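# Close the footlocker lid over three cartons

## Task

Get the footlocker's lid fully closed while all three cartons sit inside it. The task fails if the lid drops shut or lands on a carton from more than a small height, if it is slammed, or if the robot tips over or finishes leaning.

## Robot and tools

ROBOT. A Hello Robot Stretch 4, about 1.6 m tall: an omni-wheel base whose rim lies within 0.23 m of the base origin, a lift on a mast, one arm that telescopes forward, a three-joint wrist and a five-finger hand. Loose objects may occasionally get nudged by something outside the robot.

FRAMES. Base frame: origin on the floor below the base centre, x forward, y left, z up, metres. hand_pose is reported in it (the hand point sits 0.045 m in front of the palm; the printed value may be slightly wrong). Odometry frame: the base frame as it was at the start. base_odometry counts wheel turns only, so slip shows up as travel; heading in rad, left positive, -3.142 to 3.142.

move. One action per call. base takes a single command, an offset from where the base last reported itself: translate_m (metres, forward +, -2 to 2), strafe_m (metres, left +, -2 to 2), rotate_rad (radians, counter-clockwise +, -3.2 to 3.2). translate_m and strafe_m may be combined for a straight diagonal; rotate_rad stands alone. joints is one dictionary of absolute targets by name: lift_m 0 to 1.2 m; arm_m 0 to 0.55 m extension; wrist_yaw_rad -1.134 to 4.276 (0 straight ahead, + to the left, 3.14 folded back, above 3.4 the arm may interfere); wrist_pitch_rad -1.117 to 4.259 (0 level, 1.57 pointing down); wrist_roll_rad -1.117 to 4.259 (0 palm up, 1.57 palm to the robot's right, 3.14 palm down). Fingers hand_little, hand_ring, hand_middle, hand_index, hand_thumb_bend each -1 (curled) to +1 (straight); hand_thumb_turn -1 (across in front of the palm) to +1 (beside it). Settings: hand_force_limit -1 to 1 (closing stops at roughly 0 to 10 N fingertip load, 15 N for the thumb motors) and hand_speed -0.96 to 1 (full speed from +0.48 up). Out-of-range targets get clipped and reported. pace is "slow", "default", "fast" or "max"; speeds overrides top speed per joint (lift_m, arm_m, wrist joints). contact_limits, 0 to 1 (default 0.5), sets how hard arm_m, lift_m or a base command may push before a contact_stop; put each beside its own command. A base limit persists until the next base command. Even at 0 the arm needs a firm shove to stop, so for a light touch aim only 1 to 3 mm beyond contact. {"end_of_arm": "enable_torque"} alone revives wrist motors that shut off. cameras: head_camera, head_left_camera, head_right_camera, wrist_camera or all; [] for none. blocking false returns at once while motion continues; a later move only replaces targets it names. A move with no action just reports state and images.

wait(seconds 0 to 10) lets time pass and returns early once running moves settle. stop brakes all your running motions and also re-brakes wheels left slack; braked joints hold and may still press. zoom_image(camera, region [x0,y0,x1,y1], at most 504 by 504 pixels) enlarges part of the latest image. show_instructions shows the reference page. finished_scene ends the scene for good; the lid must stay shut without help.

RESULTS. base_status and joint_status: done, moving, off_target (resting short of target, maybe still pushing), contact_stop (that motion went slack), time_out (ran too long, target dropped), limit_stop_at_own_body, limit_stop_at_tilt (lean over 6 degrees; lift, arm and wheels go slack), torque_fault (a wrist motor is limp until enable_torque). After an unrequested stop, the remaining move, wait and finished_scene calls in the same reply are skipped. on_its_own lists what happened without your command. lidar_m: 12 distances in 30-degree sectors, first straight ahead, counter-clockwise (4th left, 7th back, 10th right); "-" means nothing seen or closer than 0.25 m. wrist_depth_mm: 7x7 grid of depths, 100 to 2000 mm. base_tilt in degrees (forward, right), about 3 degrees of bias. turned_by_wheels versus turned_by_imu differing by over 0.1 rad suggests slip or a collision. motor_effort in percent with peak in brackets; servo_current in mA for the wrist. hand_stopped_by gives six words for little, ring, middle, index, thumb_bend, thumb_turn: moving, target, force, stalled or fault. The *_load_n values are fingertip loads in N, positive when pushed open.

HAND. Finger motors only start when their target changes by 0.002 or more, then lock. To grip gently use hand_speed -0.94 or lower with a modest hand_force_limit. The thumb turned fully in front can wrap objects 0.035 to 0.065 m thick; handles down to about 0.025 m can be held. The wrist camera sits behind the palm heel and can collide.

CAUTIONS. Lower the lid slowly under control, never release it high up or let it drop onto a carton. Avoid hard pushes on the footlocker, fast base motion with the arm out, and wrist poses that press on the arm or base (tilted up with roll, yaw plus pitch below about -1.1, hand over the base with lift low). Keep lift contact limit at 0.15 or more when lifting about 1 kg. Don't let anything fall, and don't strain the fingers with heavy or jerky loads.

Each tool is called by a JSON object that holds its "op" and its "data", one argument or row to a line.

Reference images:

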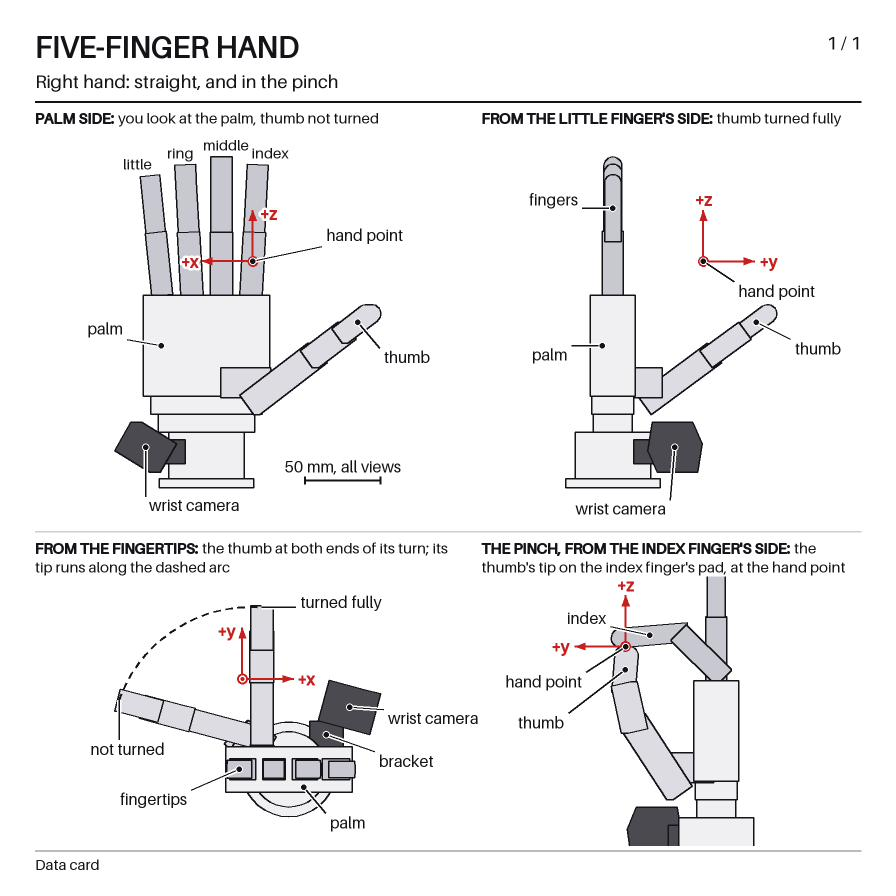

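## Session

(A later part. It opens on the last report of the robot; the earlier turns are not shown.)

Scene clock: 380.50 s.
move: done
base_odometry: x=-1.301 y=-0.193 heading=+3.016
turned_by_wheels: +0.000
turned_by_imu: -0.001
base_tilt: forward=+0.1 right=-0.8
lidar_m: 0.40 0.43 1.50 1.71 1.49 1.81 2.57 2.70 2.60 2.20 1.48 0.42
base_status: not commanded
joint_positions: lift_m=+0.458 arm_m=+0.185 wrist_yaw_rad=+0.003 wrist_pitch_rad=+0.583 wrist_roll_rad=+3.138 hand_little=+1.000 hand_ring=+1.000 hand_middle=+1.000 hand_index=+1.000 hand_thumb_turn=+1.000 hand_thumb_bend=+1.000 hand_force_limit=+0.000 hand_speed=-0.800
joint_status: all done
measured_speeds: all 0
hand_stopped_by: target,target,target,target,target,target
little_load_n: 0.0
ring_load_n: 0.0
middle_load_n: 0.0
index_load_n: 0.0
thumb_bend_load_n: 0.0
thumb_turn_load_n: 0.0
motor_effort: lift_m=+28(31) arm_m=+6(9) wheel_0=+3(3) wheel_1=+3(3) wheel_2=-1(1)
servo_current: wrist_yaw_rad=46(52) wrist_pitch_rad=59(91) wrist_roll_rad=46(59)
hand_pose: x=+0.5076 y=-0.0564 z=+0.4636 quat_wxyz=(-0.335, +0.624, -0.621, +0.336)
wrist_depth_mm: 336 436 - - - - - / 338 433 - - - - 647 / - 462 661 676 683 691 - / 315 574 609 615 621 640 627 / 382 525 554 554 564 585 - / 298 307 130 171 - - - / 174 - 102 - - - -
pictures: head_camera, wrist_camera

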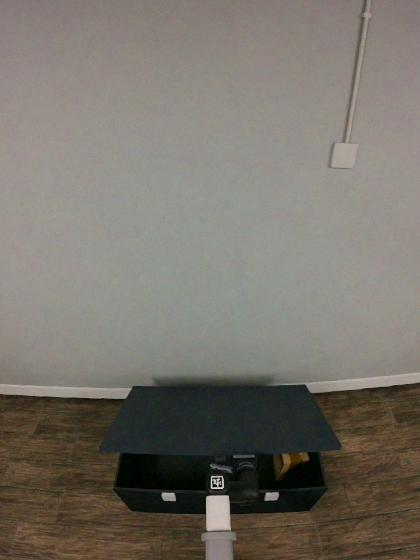

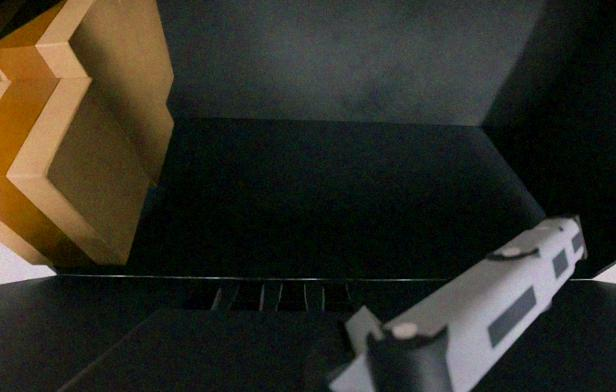

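{"op": "move", "data": {
  "joints": {"lift_m": 0.580, "arm_m": 0.276, "wrist_pitch_rad": 0.83},
  "speeds": {"lift_m": 0.05, "arm_m": 0.038, "wrist_pitch_rad": 0.11},
  "cameras": ["wrist_camera","head_camera"]
}}

{"op": "zoom_image", "data": {
  "camera": "head_camera",
  "region": [80, 360, 360, 560]
}}

Scene clock: 396.13 s.
move: done
base_odometry: x=-1.301 y=-0.193 heading=+3.016
turned_by_wheels: +0.000
turned_by_imu: -0.001
base_tilt: forward=+0.0 right=-0.8
lidar_m: 0.39 0.44 1.47 1.69 1.48 1.78 2.55 2.67 2.61 2.19 1.48 0.42
base_status: not commanded
joint_positions: lift_m=+0.580 arm_m=+0.276 wrist_yaw_rad=+0.002 wrist_pitch_rad=+0.832 wrist_roll_rad=+3.138 hand_little=+1.000 hand_ring=+1.000 hand_middle=+1.000 hand_index=+1.000 hand_thumb_turn=+1.000 hand_thumb_bend=+1.000 hand_force_limit=+0.000 hand_speed=-0.800
joint_status: all done
measured_speeds: all 0
hand_stopped_by: target,target,target,target,target,target
little_load_n: 0.0
ring_load_n: 0.0
middle_load_n: 0.0
index_load_n: 0.0
thumb_bend_load_n: 0.0
thumb_turn_load_n: 0.0
motor_effort: lift_m=+28(31) arm_m=+7(9) wheel_0=+3(3) wheel_1=+3(3) wheel_2=+0(1)
servo_current: wrist_yaw_rad=39(52) wrist_pitch_rad=46(124) wrist_roll_rad=46(52)
hand_pose: x=+0.5514 y=-0.0566 z=+0.5535 quat_wxyz=(-0.255, +0.661, -0.657, +0.256)
wrist_depth_mm: 402 445 - - - - - / 377 473 - - - - - / 340 504 - - - 759 - / 384 504 647 661 654 661 - / 517 554 559 564 574 597 - / 291 301 130 171 - - - / 183 - 102 - - - -
pictures: head_camera, wrist_camera

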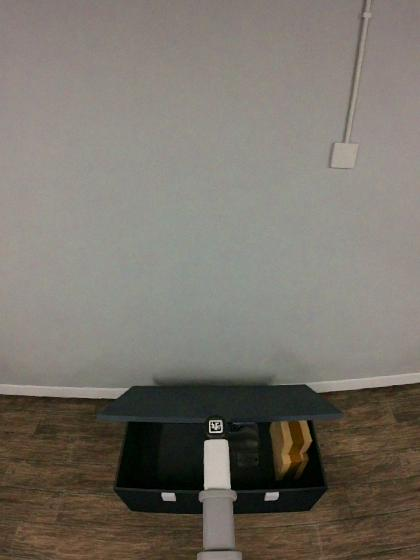

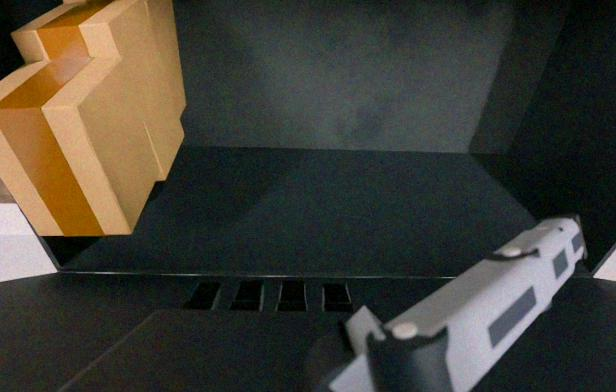

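Scaled by 1.800 from the camera's image (finer frame: 1200x1600).

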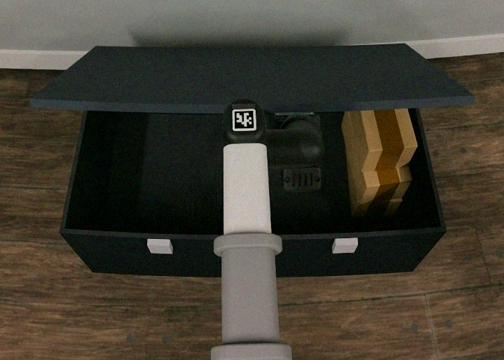

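{"op": "move", "data": {
  "base": {"translate_m": 0.12},
  "joints": {"lift_m": 0.676, "arm_m": 0.271, "wrist_pitch_rad": 1.08},
  "speeds": {"lift_m": 0.07, "arm_m": 0.038, "wrist_pitch_rad": 0.18},
  "pace": "slow",
  "cameras": ["wrist_camera","head_camera"]
}}

{"op": "zoom_image", "data": {
  "camera": "head_camera",
  "region": [80, 360, 360, 560]
}}

Scene clock: 409.07 s.
move: done
base_odometry: x=-1.420 y=-0.178 heading=+3.016
turned_by_wheels: +0.000
turned_by_imu: -0.003
base_tilt: forward=+0.1 right=-0.8
lidar_m: 0.29 0.32 0.44 1.69 1.56 1.78 2.70 2.81 2.59 2.18 0.43 0.30
base_status: done
joint_positions: lift_m=+0.676 arm_m=+0.271 wrist_yaw_rad=+0.002 wrist_pitch_rad=+1.081 wrist_roll_rad=+3.138 hand_little=+1.000 hand_ring=+1.000 hand_middle=+1.000 hand_index=+1.000 hand_thumb_turn=+1.000 hand_thumb_bend=+1.000 hand_force_limit=+0.000 hand_speed=-0.800
joint_status: all done
measured_speeds: all 0
hand_stopped_by: target,target,target,target,target,target
little_load_n: 0.0
ring_load_n: 0.0
middle_load_n: 0.0
index_load_n: 0.0
thumb_bend_load_n: 0.0
thumb_turn_load_n: 0.0
motor_effort: lift_m=+27(30) arm_m=-5(7) wheel_0=+3(7) wheel_1=+3(11) wheel_2=-4(11)
servo_current: wrist_yaw_rad=33(59) wrist_pitch_rad=59(98) wrist_roll_rad=33(59)
hand_pose: x=+0.4932 y=-0.0567 z=+0.6301 quat_wxyz=(-0.171, +0.688, -0.684, +0.172)
wrist_depth_mm: 473 517 - - - - - / 384 508 - - - - - / 413 504 - - - 788 - / 480 459 661 - - 707 - / 559 580 597 580 591 627 - / 283 296 130 171 370 - - / 181 - 102 - - - -
pictures: head_camera, wrist_camera

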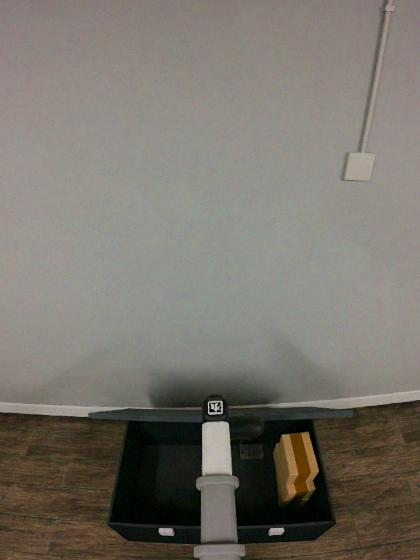

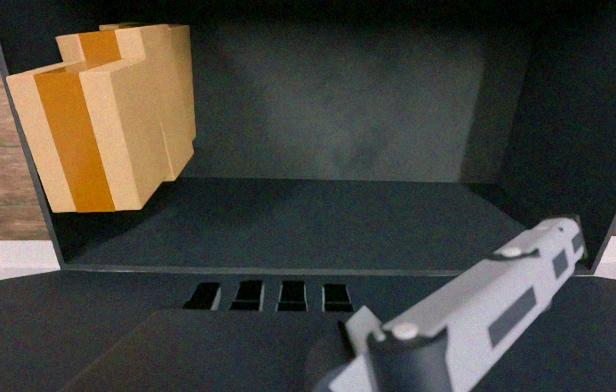

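Scaled by 1.800 from the camera's image (finer frame: 1200x1600).

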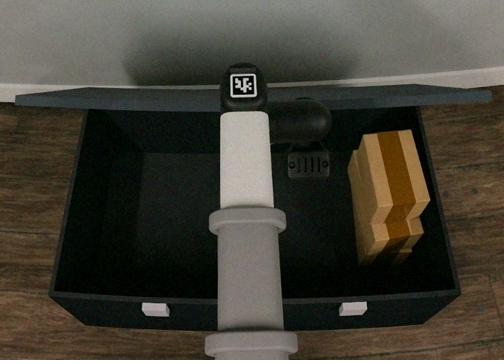

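{"op": "move", "data": {
  "joints": {"lift_m": 0.742, "arm_m": 0.406, "wrist_pitch_rad": 1.33},
  "speeds": {"lift_m": 0.03, "arm_m": 0.06, "wrist_pitch_rad": 0.11},
  "cameras": ["wrist_camera","head_camera"]
}}

{"op": "zoom_image", "data": {
  "camera": "head_camera",
  "region": [80, 360, 360, 560]
}}

Scene clock: 422.37 s.
move: done
base_odometry: x=-1.420 y=-0.178 heading=+3.016
turned_by_wheels: +0.000
turned_by_imu: -0.001
base_tilt: forward=+0.0 right=-0.8
lidar_m: 0.28 0.31 0.46 1.69 1.55 1.78 2.68 2.81 2.61 2.18 0.45 0.30
base_status: not commanded
joint_positions: lift_m=+0.742 arm_m=+0.406 wrist_yaw_rad=+0.002 wrist_pitch_rad=+1.329 wrist_roll_rad=+3.138 hand_little=+1.000 hand_ring=+1.000 hand_middle=+1.000 hand_index=+1.000 hand_thumb_turn=+1.000 hand_thumb_bend=+1.000 hand_force_limit=+0.000 hand_speed=-0.800
joint_status: all done
measured_speeds: all 0
hand_stopped_by: target,target,target,target,target,target
little_load_n: 0.0
ring_load_n: 0.0
middle_load_n: 0.0
index_load_n: 0.0
thumb_bend_load_n: 0.0
thumb_turn_load_n: 0.0
motor_effort: lift_m=+26(30) arm_m=+7(9) wheel_0=+3(3) wheel_1=+3(3) wheel_2=-4(5)
servo_current: wrist_yaw_rad=39(52) wrist_pitch_rad=39(111) wrist_roll_rad=46(52)
hand_pose: x=+0.5713 y=-0.0568 z=+0.6905 quat_wxyz=(-0.085, +0.704, -0.700, +0.085)
wrist_depth_mm: 554 591 - - - - - / 484 455 647 - - 798 - / 508 466 627 - - 820 - / 842 504 - - - 842 - / 878 591 597 609 615 627 - / 281 290 130 171 368 - - / 179 - 102 - - - -
pictures: head_camera, wrist_camera

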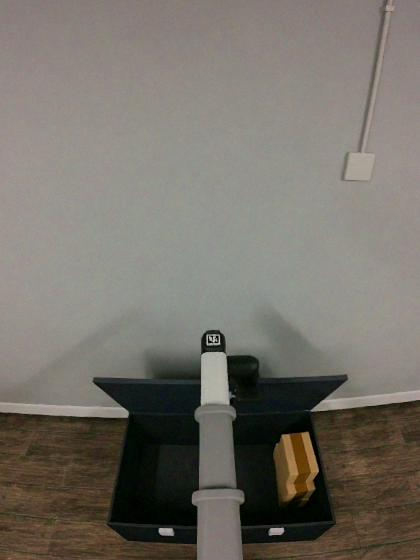

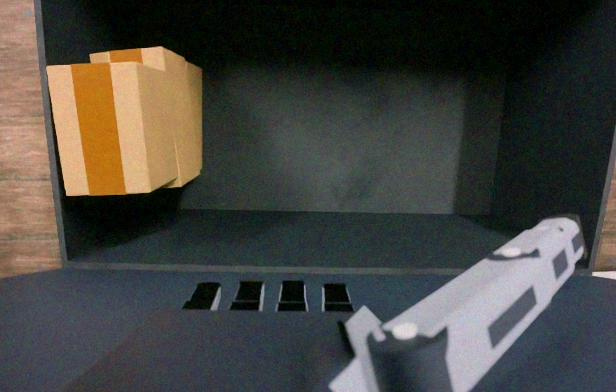

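Scaled by 1.800 from the camera's image (finer frame: 1200x1600).

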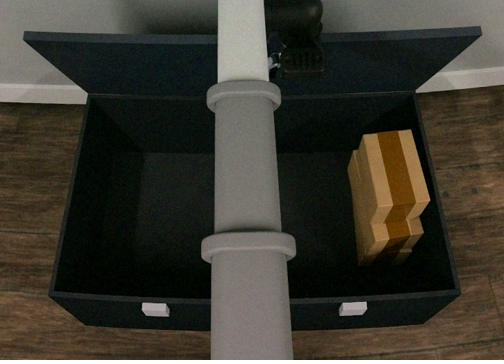

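{"op": "move", "data": {
  "joints": {"arm_m": 0.376},
  "speeds": {"arm_m": 0.02},
  "cameras": ["wrist_camera","head_camera"]
}}

{"op": "zoom_image", "data": {
  "camera": "head_camera",
  "region": [80, 360, 360, 560]
}}

Scene clock: 442.77 s.
move: done
base_odometry: x=-1.420 y=-0.178 heading=+3.016
turned_by_wheels: +0.000
turned_by_imu: -0.001
base_tilt: forward=+0.1 right=-0.9
lidar_m: 0.29 0.31 0.44 1.70 1.55 1.77 2.70 2.79 2.61 2.17 0.43 0.32
base_status: not commanded
joint_positions: lift_m=+0.742 arm_m=+0.376 wrist_yaw_rad=+0.002 wrist_pitch_rad=+1.329 wrist_roll_rad=+3.138 hand_little=+1.000 hand_ring=+1.000 hand_middle=+1.000 hand_index=+1.000 hand_thumb_turn=+1.000 hand_thumb_bend=+1.000 hand_force_limit=+0.000 hand_speed=-0.800
joint_status: all done
measured_speeds: all 0
hand_stopped_by: target,target,target,target,target,target
little_load_n: 0.0
ring_load_n: 0.0
middle_load_n: 0.0
index_load_n: 0.0
thumb_bend_load_n: 0.0
thumb_turn_load_n: 0.0
motor_effort: lift_m=+26(27) arm_m=-6(8) wheel_0=+3(3) wheel_1=+3(3) wheel_2=-4(5)
servo_current: wrist_yaw_rad=46(52) wrist_pitch_rad=46(59) wrist_roll_rad=33(52)
hand_pose: x=+0.5416 y=-0.0568 z=+0.6905 quat_wxyz=(-0.085, +0.704, -0.700, +0.085)
wrist_depth_mm: 554 - - - - - - / 525 559 - - - 798 - / 820 466 640 - - 820 - / 854 480 - - - 842 - / 878 615 634 634 647 654 - / 347 355 130 171 564 - - / 192 - 102 - - - -
pictures: head_camera, wrist_camera

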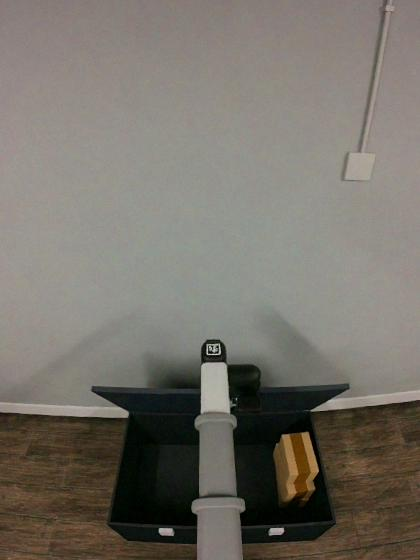

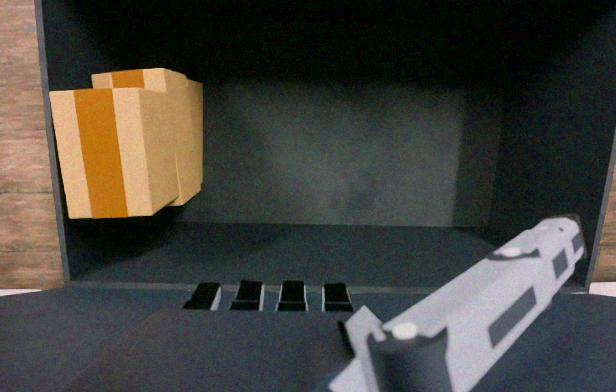

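Scaled by 1.800 from the camera's image (finer frame: 1200x1600).

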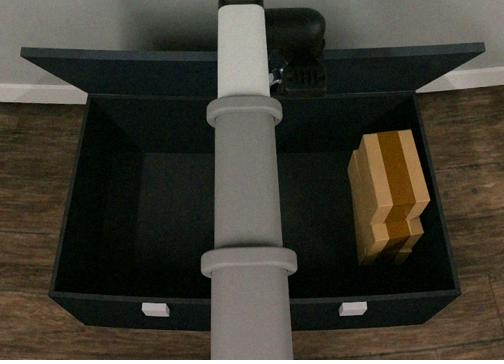

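{"op": "move", "data": {
  "base": {"translate_m": 0.04},
  "joints": {"lift_m": 0.799, "arm_m": 0.48, "wrist_pitch_rad": 1.50},
  "speeds": {"lift_m": 0.03, "arm_m": 0.05, "wrist_pitch_rad": 0.08},
  "pace": "slow",
  "cameras": ["wrist_camera","head_camera"]
}}

{"op": "zoom_image", "data": {
  "camera": "head_camera",
  "region": [80, 320, 360, 560]
}}

Scene clock: 537.73 s.
move: done
base_odometry: x=-1.460 y=-0.173 heading=+3.016
turned_by_wheels: +0.000
turned_by_imu: +0.001
base_tilt: forward=+0.0 right=-0.9
lidar_m: 0.25 0.26 0.41 1.69 1.57 1.79 2.74 2.85 2.60 2.19 0.33 0.28
base_status: done
joint_positions: lift_m=+0.799 arm_m=+0.480 wrist_yaw_rad=+0.002 wrist_pitch_rad=+1.498 wrist_roll_rad=+3.138 hand_little=+1.000 hand_ring=+1.000 hand_middle=+1.000 hand_index=+1.000 hand_thumb_turn=+1.000 hand_thumb_bend=+1.000 hand_force_limit=+0.000 hand_speed=-0.800
joint_status: all done
measured_speeds: all 0
hand_stopped_by: target,target,target,target,target,target
little_load_n: 0.0
ring_load_n: 0.0
middle_load_n: 0.0
index_load_n: 0.0
thumb_bend_load_n: 0.0
thumb_turn_load_n: 0.0
motor_effort: lift_m=+26(30) arm_m=+6(8) wheel_0=+4(6) wheel_1=+3(9) wheel_2=-3(9)
servo_current: wrist_yaw_rad=39(52) wrist_pitch_rad=52(104) wrist_roll_rad=46(52)
hand_pose: x=+0.6068 y=-0.0569 z=+0.7517 quat_wxyz=(-0.026, +0.709, -0.705, +0.026)
wrist_depth_mm: 878 - - - - - - / 878 525 723 - - - - / 904 530 699 - - - - / 904 615 - - - 904 - / 917 580 580 585 591 609 - / 247 255 165 171 315 - - / 166 - 102 - - - -
pictures: head_camera, wrist_camera

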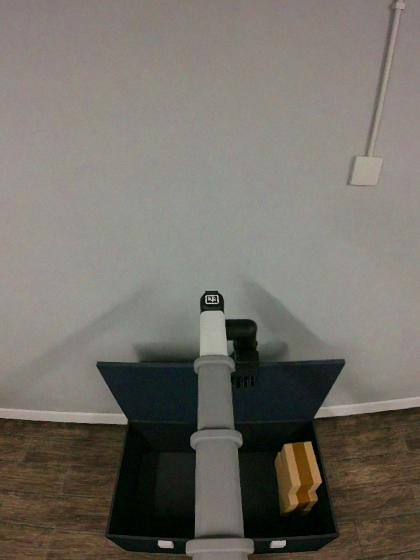

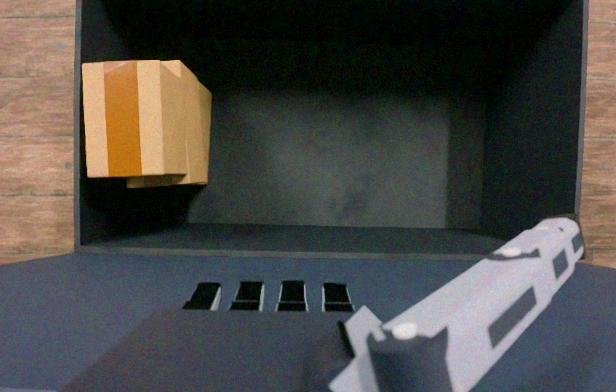

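Scaled by 1.800 from the camera's image (finer frame: 1200x1600).

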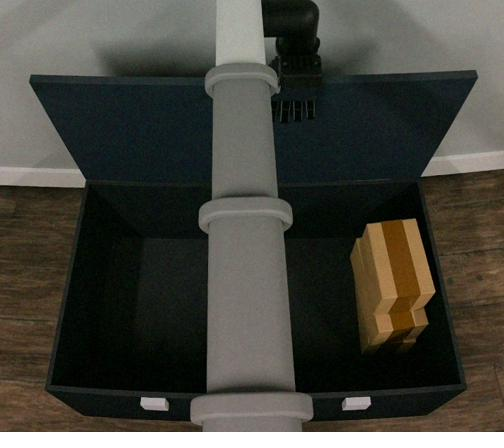

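{"op": "zoom_image", "data": {
  "camera": "head_camera",
  "region": [190, 310, 290, 410]
}}

Scaled by 5.040 from the camera's image (finer frame: 1200x1600).

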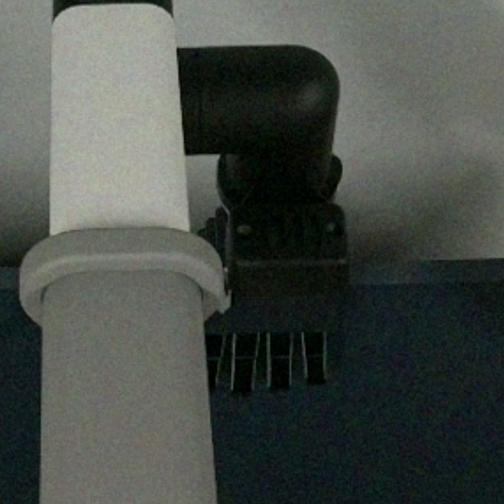

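{"op": "move", "data": {
  "joints": {"lift_m": 0.832, "hand_thumb_turn": -1},
  "speeds": {"lift_m": 0.03},
  "cameras": ["wrist_camera","head_camera"]
}}

{"op": "zoom_image", "data": {
  "camera": "head_camera",
  "region": [190, 310, 290, 410]
}}

Scene clock: 561.83 s.
move: done
base_odometry: x=-1.460 y=-0.173 heading=+3.016
turned_by_wheels: +0.000
turned_by_imu: -0.001
base_tilt: forward=+0.0 right=-0.9
lidar_m: 0.25 0.26 0.39 1.69 1.59 1.79 2.75 2.86 2.60 2.18 0.38 0.27
base_status: not commanded
joint_positions: lift_m=+0.832 arm_m=+0.480 wrist_yaw_rad=+0.002 wrist_pitch_rad=+1.498 wrist_roll_rad=+3.138 hand_little=+1.000 hand_ring=+1.000 hand_middle=+1.000 hand_index=+1.000 hand_thumb_turn=-1.000 hand_thumb_bend=+1.000 hand_force_limit=+0.000 hand_speed=-0.800
joint_status: all done
measured_speeds: all 0
hand_stopped_by: target,target,target,target,target,target
little_load_n: 0.0
ring_load_n: 0.0
middle_load_n: 0.0
index_load_n: 0.0
thumb_bend_load_n: -0.5
thumb_turn_load_n: 0.0
motor_effort: lift_m=+26(30) arm_m=+6(7) wheel_0=+4(4) wheel_1=+3(3) wheel_2=-3(4)
servo_current: wrist_yaw_rad=39(52) wrist_pitch_rad=52(65) wrist_roll_rad=33(59)
hand_pose: x=+0.6067 y=-0.0569 z=+0.7847 quat_wxyz=(-0.026, +0.709, -0.705, +0.026)
wrist_depth_mm: 904 - - - - - - / 931 559 715 112 - 917 - / 931 559 707 - - 931 960 / 931 615 - - - 891 976 / 931 439 615 - - 627 976 / 213 219 165 - - 239 240 / 165 - 102 - - 170 -
pictures: head_camera, wrist_camera

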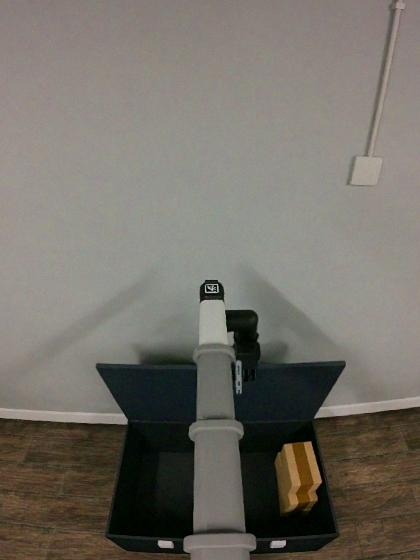

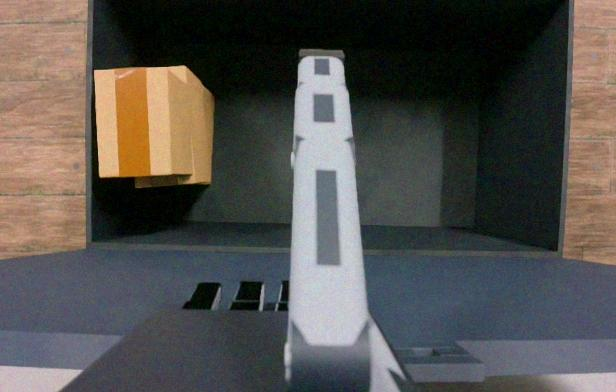

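Scaled by 5.040 from the camera's image (finer frame: 1200x1600).

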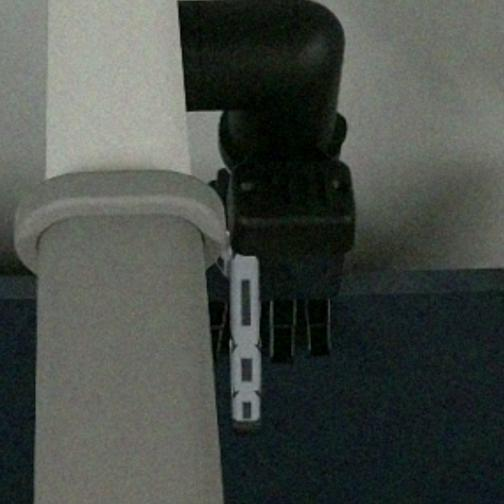

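{"op": "move", "data": {
  "joints": {"arm_m": 0.455, "wrist_roll_rad": 1.57},
  "speeds": {"arm_m": 0.01, "wrist_roll_rad": 0.5},
  "cameras": ["wrist_camera","head_camera"]
}}

{"op": "zoom_image", "data": {
  "camera": "head_camera",
  "region": [190, 310, 290, 410]
}}

Scene clock: 587.03 s.
move: done
base_odometry: x=-1.460 y=-0.173 heading=+3.016
turned_by_wheels: +0.000
turned_by_imu: -0.001
base_tilt: forward=+0.0 right=-0.8
lidar_m: 0.26 0.27 0.39 1.69 1.57 1.79 2.72 2.87 2.61 2.18 0.37 0.28
base_status: not commanded
joint_positions: lift_m=+0.832 arm_m=+0.455 wrist_yaw_rad=+0.002 wrist_pitch_rad=+1.498 wrist_roll_rad=+1.572 hand_little=+1.000 hand_ring=+1.000 hand_middle=+1.000 hand_index=+1.000 hand_thumb_turn=-1.000 hand_thumb_bend=+1.000 hand_force_limit=+0.000 hand_speed=-0.800
joint_status: all done
measured_speeds: all 0
hand_stopped_by: target,target,target,target,target,target
little_load_n: 0.0
ring_load_n: 0.0
middle_load_n: 0.0
index_load_n: 0.0
thumb_bend_load_n: 0.0
thumb_turn_load_n: 0.0
motor_effort: lift_m=+26(27) arm_m=-6(8) wheel_0=+4(4) wheel_1=+2(3) wheel_2=-2(3)
servo_current: wrist_yaw_rad=46(59) wrist_pitch_rad=39(65) wrist_roll_rad=33(72)
hand_pose: x=+0.6116 y=-0.1476 z=+0.7868 quat_wxyz=(+0.000, +0.999, +0.000, +0.036)
wrist_depth_mm: - 167 265 647 946 931 931 / - 167 271 117 569 - 931 / - 167 279 - - - 946 / - 167 283 - - - 732 / - 167 289 - - - 732 / - 167 165 - - - 723 / - - 102 - - - 931
pictures: head_camera, wrist_camera

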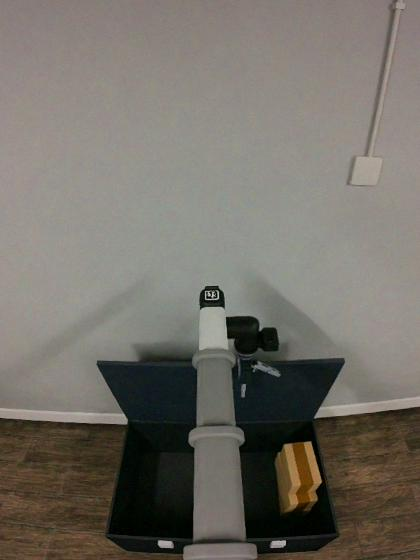

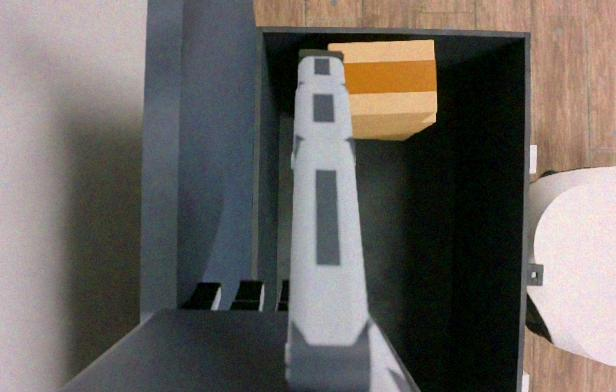

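Scaled by 5.040 from the camera's image (finer frame: 1200x1600).

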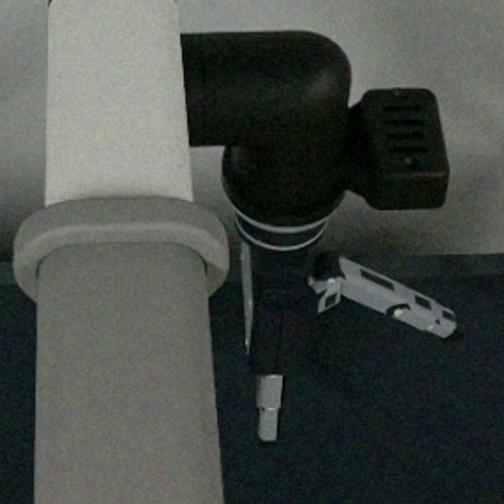

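{"op": "move", "data": {
  "joints": {"arm_m": 0.485, "wrist_roll_rad": 0.0},
  "speeds": {"arm_m": 0.01, "wrist_roll_rad": 0.5},
  "cameras": ["wrist_camera","head_camera"]
}}

{"op": "zoom_image", "data": {
  "camera": "head_camera",
  "region": [190, 310, 290, 410]
}}

Scene clock: 607.67 s.
move: done
base_odometry: x=-1.460 y=-0.173 heading=+3.016
turned_by_wheels: +0.000
turned_by_imu: -0.001
base_tilt: forward=+0.2 right=-0.8
lidar_m: 0.25 0.28 0.39 1.69 1.57 1.78 2.75 2.85 2.61 2.18 0.38 0.27
base_status: not commanded
joint_positions: lift_m=+0.832 arm_m=+0.485 wrist_yaw_rad=+0.002 wrist_pitch_rad=+1.499 wrist_roll_rad=+0.002 hand_little=+1.000 hand_ring=+1.000 hand_middle=+1.000 hand_index=+1.000 hand_thumb_turn=-1.000 hand_thumb_bend=+1.000 hand_force_limit=+0.000 hand_speed=-0.800
joint_status: all done
measured_speeds: all 0
hand_stopped_by: target,target,target,target,target,target
little_load_n: 0.0
ring_load_n: 0.0
middle_load_n: 0.0
index_load_n: 0.0
thumb_bend_load_n: 0.0
thumb_turn_load_n: 0.0
motor_effort: lift_m=+25(27) arm_m=+6(8) wheel_0=+4(4) wheel_1=+3(3) wheel_2=-2(4)
servo_current: wrist_yaw_rad=52(52) wrist_pitch_rad=59(59) wrist_roll_rad=52(78)
hand_pose: x=+0.7319 y=-0.1182 z=+0.7934 quat_wxyz=(+0.025, +0.707, +0.707, +0.026)
wrist_depth_mm: - - - - - - - / - - - 112 - - - / 946 960 960 104 - 976 991 / 946 960 946 - - 976 976 / 198 206 213 - - 224 228 / 144 145 166 - - 170 960 / - - 102 - - 946 960
pictures: head_camera, wrist_camera

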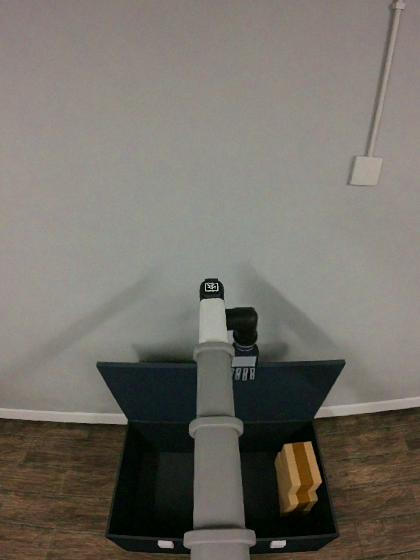

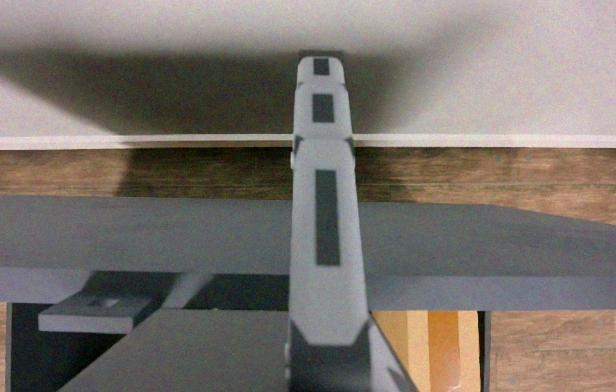

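Scaled by 5.040 from the camera's image (finer frame: 1200x1600).

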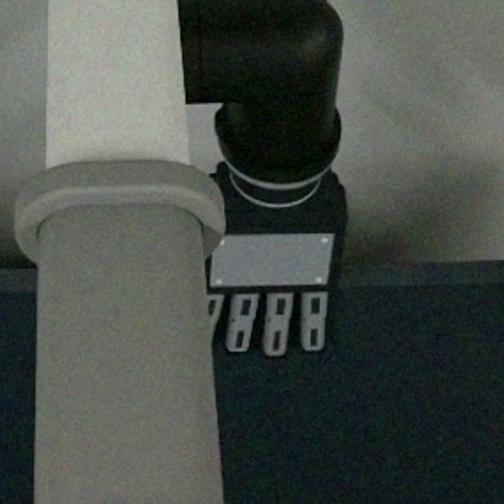

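{"op": "move", "data": {
  "base": {"translate_m": 0.03},
  "joints": {"arm_m": 0.55, "wrist_pitch_rad": 1.75},
  "speeds": {"arm_m": 0.03, "wrist_pitch_rad": 0.1},
  "pace": "slow",
  "contact_limits": {"translate_m": 0.2},
  "cameras": ["wrist_camera","head_camera"]
}}

{"op": "zoom_image", "data": {
  "camera": "head_camera",
  "region": [190, 310, 290, 410]
}}

Scene clock: 689.93 s.
move: done
base_odometry: x=-1.489 y=-0.170 heading=+3.016
turned_by_wheels: +0.000
turned_by_imu: -0.001
base_tilt: forward=+0.1 right=-0.7
lidar_m: 0.25 0.25 0.34 1.67 1.59 1.79 2.76 2.87 2.60 2.18 0.34 0.25
base_status: done
joint_positions: lift_m=+0.832 arm_m=+0.550 wrist_yaw_rad=+0.002 wrist_pitch_rad=+1.747 wrist_roll_rad=+0.002 hand_little=+1.000 hand_ring=+1.000 hand_middle=+1.000 hand_index=+1.000 hand_thumb_turn=-1.000 hand_thumb_bend=+1.000 hand_force_limit=+0.000 hand_speed=-0.800
joint_status: all done
measured_speeds: all 0
hand_stopped_by: target,target,target,target,target,target
little_load_n: 0.0
ring_load_n: 0.0
middle_load_n: 0.0
index_load_n: 0.0
thumb_bend_load_n: 0.0
thumb_turn_load_n: 0.0
motor_effort: lift_m=+26(27) arm_m=+6(7) wheel_0=+3(6) wheel_1=+3(10) wheel_2=-3(9)
servo_current: wrist_yaw_rad=46(52) wrist_pitch_rad=52(98) wrist_roll_rad=39(59)
contact_limits: translate_m 0.2
hand_pose: x=+0.7414 y=-0.1183 z=+0.7814 quat_wxyz=(-0.062, +0.704, +0.704, -0.062)
wrist_depth_mm: 239 229 230 229 228 226 234 / 307 309 307 122 303 301 297 / 418 418 418 104 - 404 488 / - 917 - - - 976 976 / - 946 - - - 991 1008 / - 127 129 - - 1042 1042 / - - 102 - - 1060 1078
pictures: head_camera, wrist_camera

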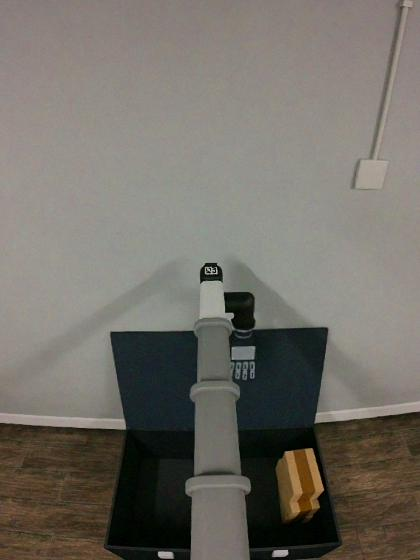

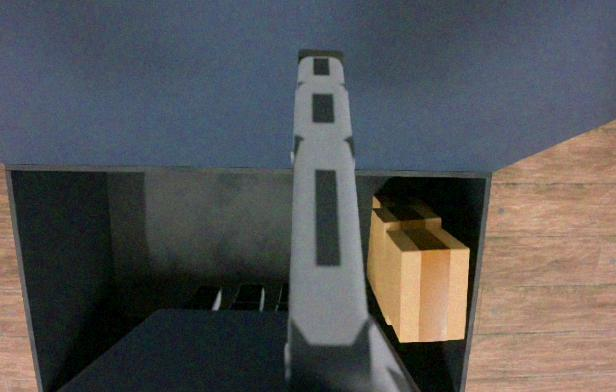

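Scaled by 5.040 from the camera's image (finer frame: 1200x1600).

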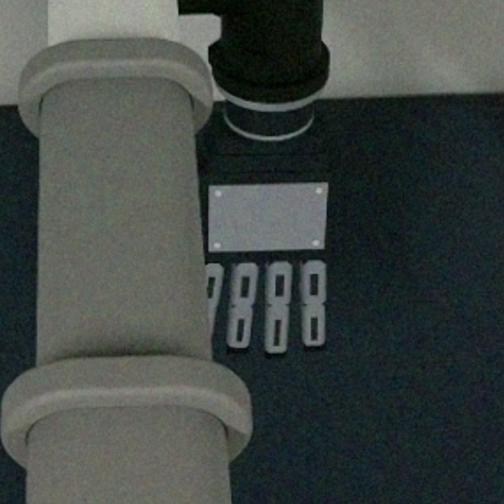

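{"op": "move", "data": {
  "joints": {"arm_m": 0.3, "wrist_pitch_rad": 1.57, "lift_m": 0.85},
  "cameras": ["wrist_camera","head_camera"]
}}

{"op": "zoom_image", "data": {
  "camera": "head_camera",
  "region": [80, 300, 360, 560]
}}

Scene clock: 705.47 s.
move: done
base_odometry: x=-1.489 y=-0.170 heading=+3.016
turned_by_wheels: +0.000
turned_by_imu: -0.001
base_tilt: forward=+0.1 right=-0.7
lidar_m: 0.25 0.25 0.34 1.70 1.59 1.79 2.76 2.89 2.59 2.17 0.35 0.25
base_status: not commanded
joint_positions: lift_m=+0.850 arm_m=+0.300 wrist_yaw_rad=+0.002 wrist_pitch_rad=+1.572 wrist_roll_rad=+0.002 hand_little=+1.000 hand_ring=+1.000 hand_middle=+1.000 hand_index=+1.000 hand_thumb_turn=-1.000 hand_thumb_bend=+1.000 hand_force_limit=+0.000 hand_speed=-0.800
joint_status: all done
measured_speeds: all 0
hand_stopped_by: target,target,target,target,target,target
little_load_n: 0.0
ring_load_n: 0.0
middle_load_n: 0.0
index_load_n: 0.0
thumb_bend_load_n: 0.0
thumb_turn_load_n: 0.0
motor_effort: lift_m=+26(28) arm_m=-6(8) wheel_0=+3(3) wheel_1=+3(3) wheel_2=-3(3)
servo_current: wrist_yaw_rad=46(59) wrist_pitch_rad=46(111) wrist_roll_rad=39(52)
contact_limits: translate_m 0.2
hand_pose: x=+0.5312 y=-0.1182 z=+0.8064 quat_wxyz=(+0.000, +0.707, +0.707, +0.000)
wrist_depth_mm: - - - - - - - / - - - 113 - 976 976 / - 917 - - - 976 991 / - 931 - - - 640 991 / - 946 - - - 991 991 / - - 129 - - 991 1008 / 960 - 102 - - 991 991
pictures: head_camera, wrist_camera

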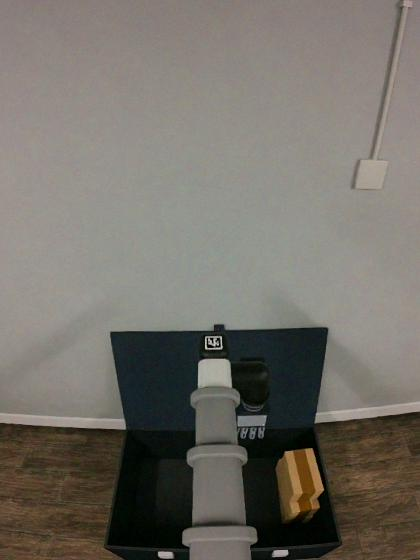

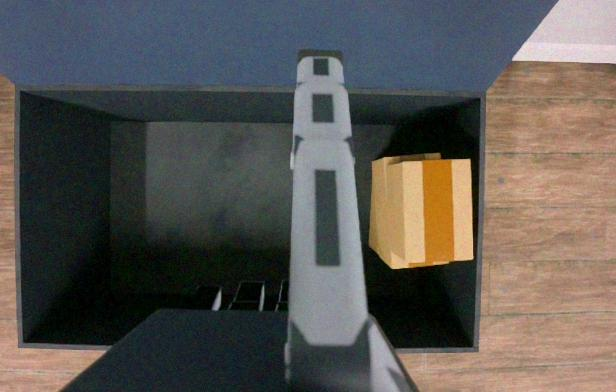

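Scaled by 1.800 from the camera's image (finer frame: 1200x1600).

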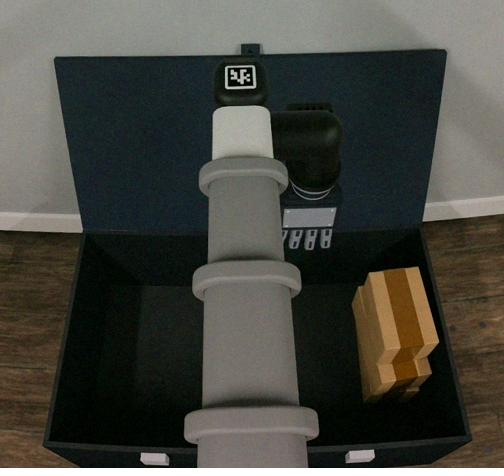

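{"op": "zoom_image", "data": {
  "camera": "wrist_camera",
  "region": [350, 130, 510, 290]
}}

{"op": "zoom_image", "data": {
  "camera": "head_camera",
  "region": [260, 430, 360, 540]
}}

Scaled by 3.150.

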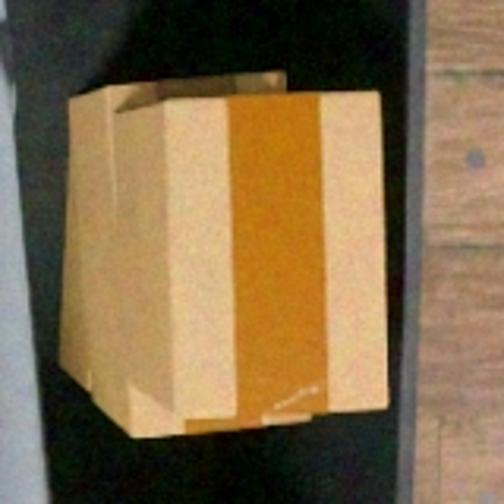

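Scaled by 4.582 from the camera's image (finer frame: 1200x1600).

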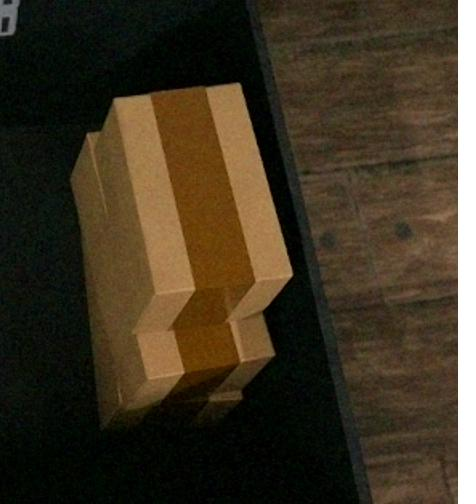

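{"op": "move", "data": {
  "joints": {"arm_m": 0.33, "wrist_roll_rad": 3.14, "wrist_pitch_rad": 1.57, "hand_thumb_turn": 1, "lift_m": 0.5},
  "cameras": ["wrist_camera","head_camera"]
}}

{"op": "zoom_image", "data": {
  "camera": "head_camera",
  "region": [80, 300, 360, 560]
}}

Scene clock: 922.37 s.
move: done
base_odometry: x=-1.489 y=-0.170 heading=+3.016
turned_by_wheels: +0.000
turned_by_imu: -0.001
base_tilt: forward=+0.1 right=-0.9
lidar_m: 0.66 0.25 0.37 1.69 1.59 1.79 2.78 2.87 2.61 2.17 0.33 0.26
base_status: not commanded
joint_positions: lift_m=+0.500 arm_m=+0.330 wrist_yaw_rad=+0.002 wrist_pitch_rad=+1.572 wrist_roll_rad=+3.138 hand_little=+1.000 hand_ring=+1.000 hand_middle=+1.000 hand_index=+1.000 hand_thumb_turn=+1.000 hand_thumb_bend=+1.000 hand_force_limit=+0.000 hand_speed=-0.800
joint_status: all done
measured_speeds: all 0
hand_stopped_by: target,target,target,target,target,target
little_load_n: 0.0
ring_load_n: 0.0
middle_load_n: 0.0
index_load_n: 0.0
thumb_bend_load_n: 0.0
thumb_turn_load_n: 0.0
motor_effort: lift_m=+19(25) arm_m=+6(7) wheel_0=+3(3) wheel_1=+3(3) wheel_2=-2(4)
servo_current: wrist_yaw_rad=39(52) wrist_pitch_rad=39(111) wrist_roll_rad=26(91)
contact_limits: translate_m 0.2
hand_pose: x=+0.4403 y=-0.0570 z=+0.4571 quat_wxyz=(+0.000, +0.709, -0.705, +0.000)
wrist_depth_mm: - - - - - - - / 492 - - - - - - / 355 418 - - - - 615 / - 439 - - - - - / - 407 - - - - - / - 368 129 171 - - - / 488 - 102 - - - -
pictures: head_camera, wrist_camera

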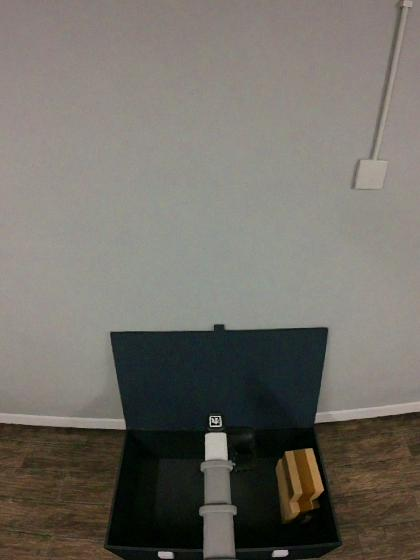

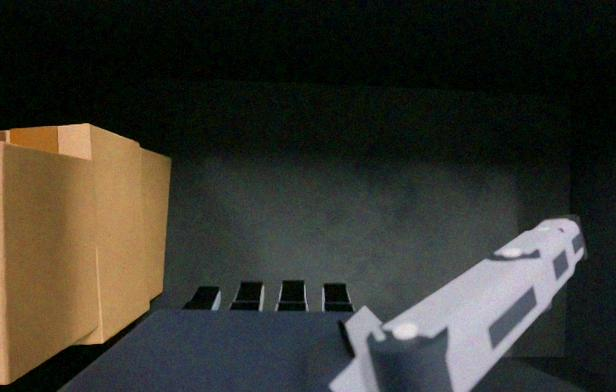

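Scaled by 1.800 from the camera's image (finer frame: 1200x1600).

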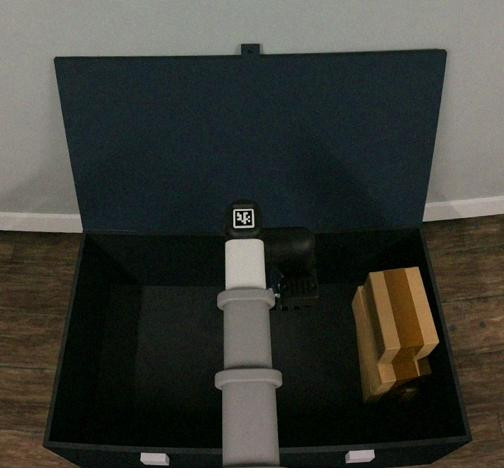

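{"op": "move", "data": {
  "joints": {"lift_m": 0.23},
  "speeds": {"lift_m": 0.1},
  "contact_limits": {"lift_m": 0.2},
  "cameras": ["wrist_camera","head_camera","head_right_camera"]
}}

{"op": "zoom_image", "data": {
  "camera": "head_camera",
  "region": [80, 300, 360, 560]
}}

{"op": "zoom_image", "data": {
  "camera": "head_right_camera",
  "region": [120, 340, 320, 560]
}}

Scene clock: 937.37 s.
move: done
base_odometry: x=-1.489 y=-0.170 heading=+3.016
turned_by_wheels: +0.000
turned_by_imu: -0.001
base_tilt: forward=+0.1 right=-0.9
lidar_m: 0.66 0.25 0.34 1.68 1.60 1.78 2.76 2.89 2.58 2.19 0.33 0.25
base_status: not commanded
joint_positions: lift_m=+0.230 arm_m=+0.330 wrist_yaw_rad=+0.002 wrist_pitch_rad=+1.572 wrist_roll_rad=+3.138 hand_little=+1.000 hand_ring=+1.000 hand_middle=+1.000 hand_index=+1.000 hand_thumb_turn=+1.000 hand_thumb_bend=+1.000 hand_force_limit=+0.000 hand_speed=-0.800
joint_status: all done
measured_speeds: all 0
hand_stopped_by: target,target,target,target,target,target
little_load_n: 0.0
ring_load_n: 0.0
middle_load_n: 0.0
index_load_n: 0.0
thumb_bend_load_n: 0.0
thumb_turn_load_n: 0.0
motor_effort: lift_m=+19(21) arm_m=+6(6) wheel_0=+3(3) wheel_1=+3(3) wheel_2=-3(3)
servo_current: wrist_yaw_rad=46(52) wrist_pitch_rad=46(59) wrist_roll_rad=52(52)
contact_limits: lift_m 0.2; translate_m 0.2
hand_pose: x=+0.4403 y=-0.0570 z=+0.1871 quat_wxyz=(+0.000, +0.709, -0.705, +0.000)
wrist_depth_mm: 325 325 329 330 332 334 336 / 322 324 327 329 330 334 336 / 293 325 327 327 329 332 334 / 309 324 327 327 330 332 332 / 314 322 324 327 327 330 - / 317 322 167 171 329 - - / 304 - 102 - - - -
pictures: head_camera, head_right_camera, wrist_camera

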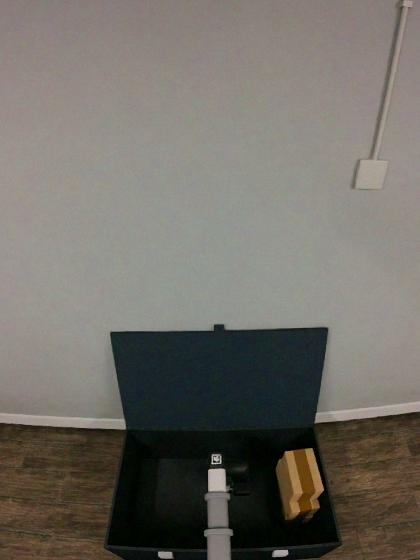

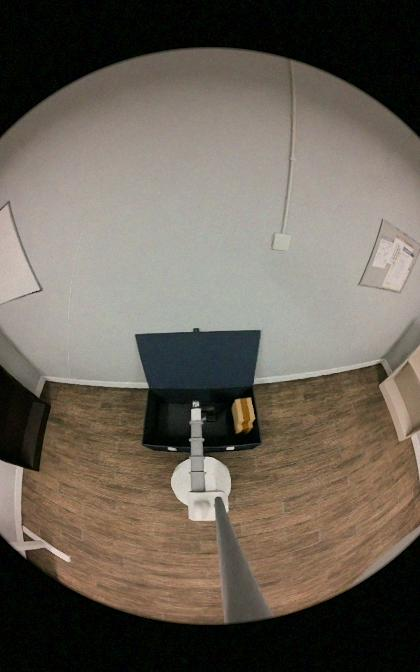

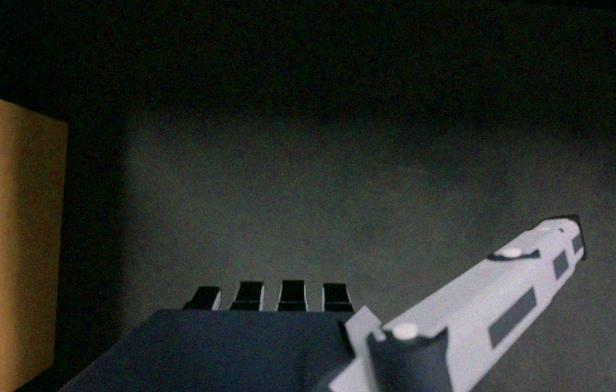

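Scaled by 1.800 from the camera's image (finer frame: 1200x1600).

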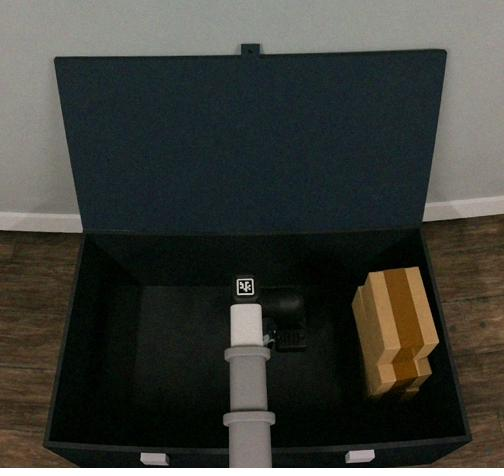

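Scaled by 2.291 from the camera's image (finer frame: 600x960).

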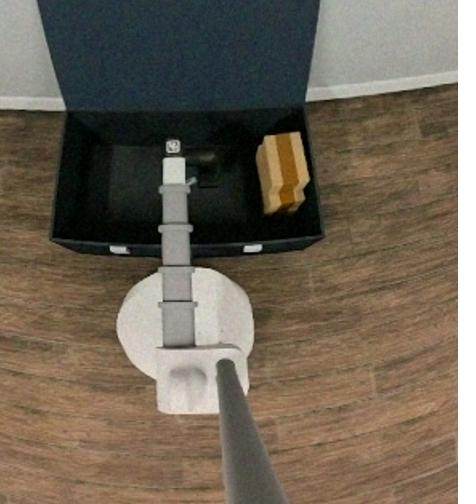

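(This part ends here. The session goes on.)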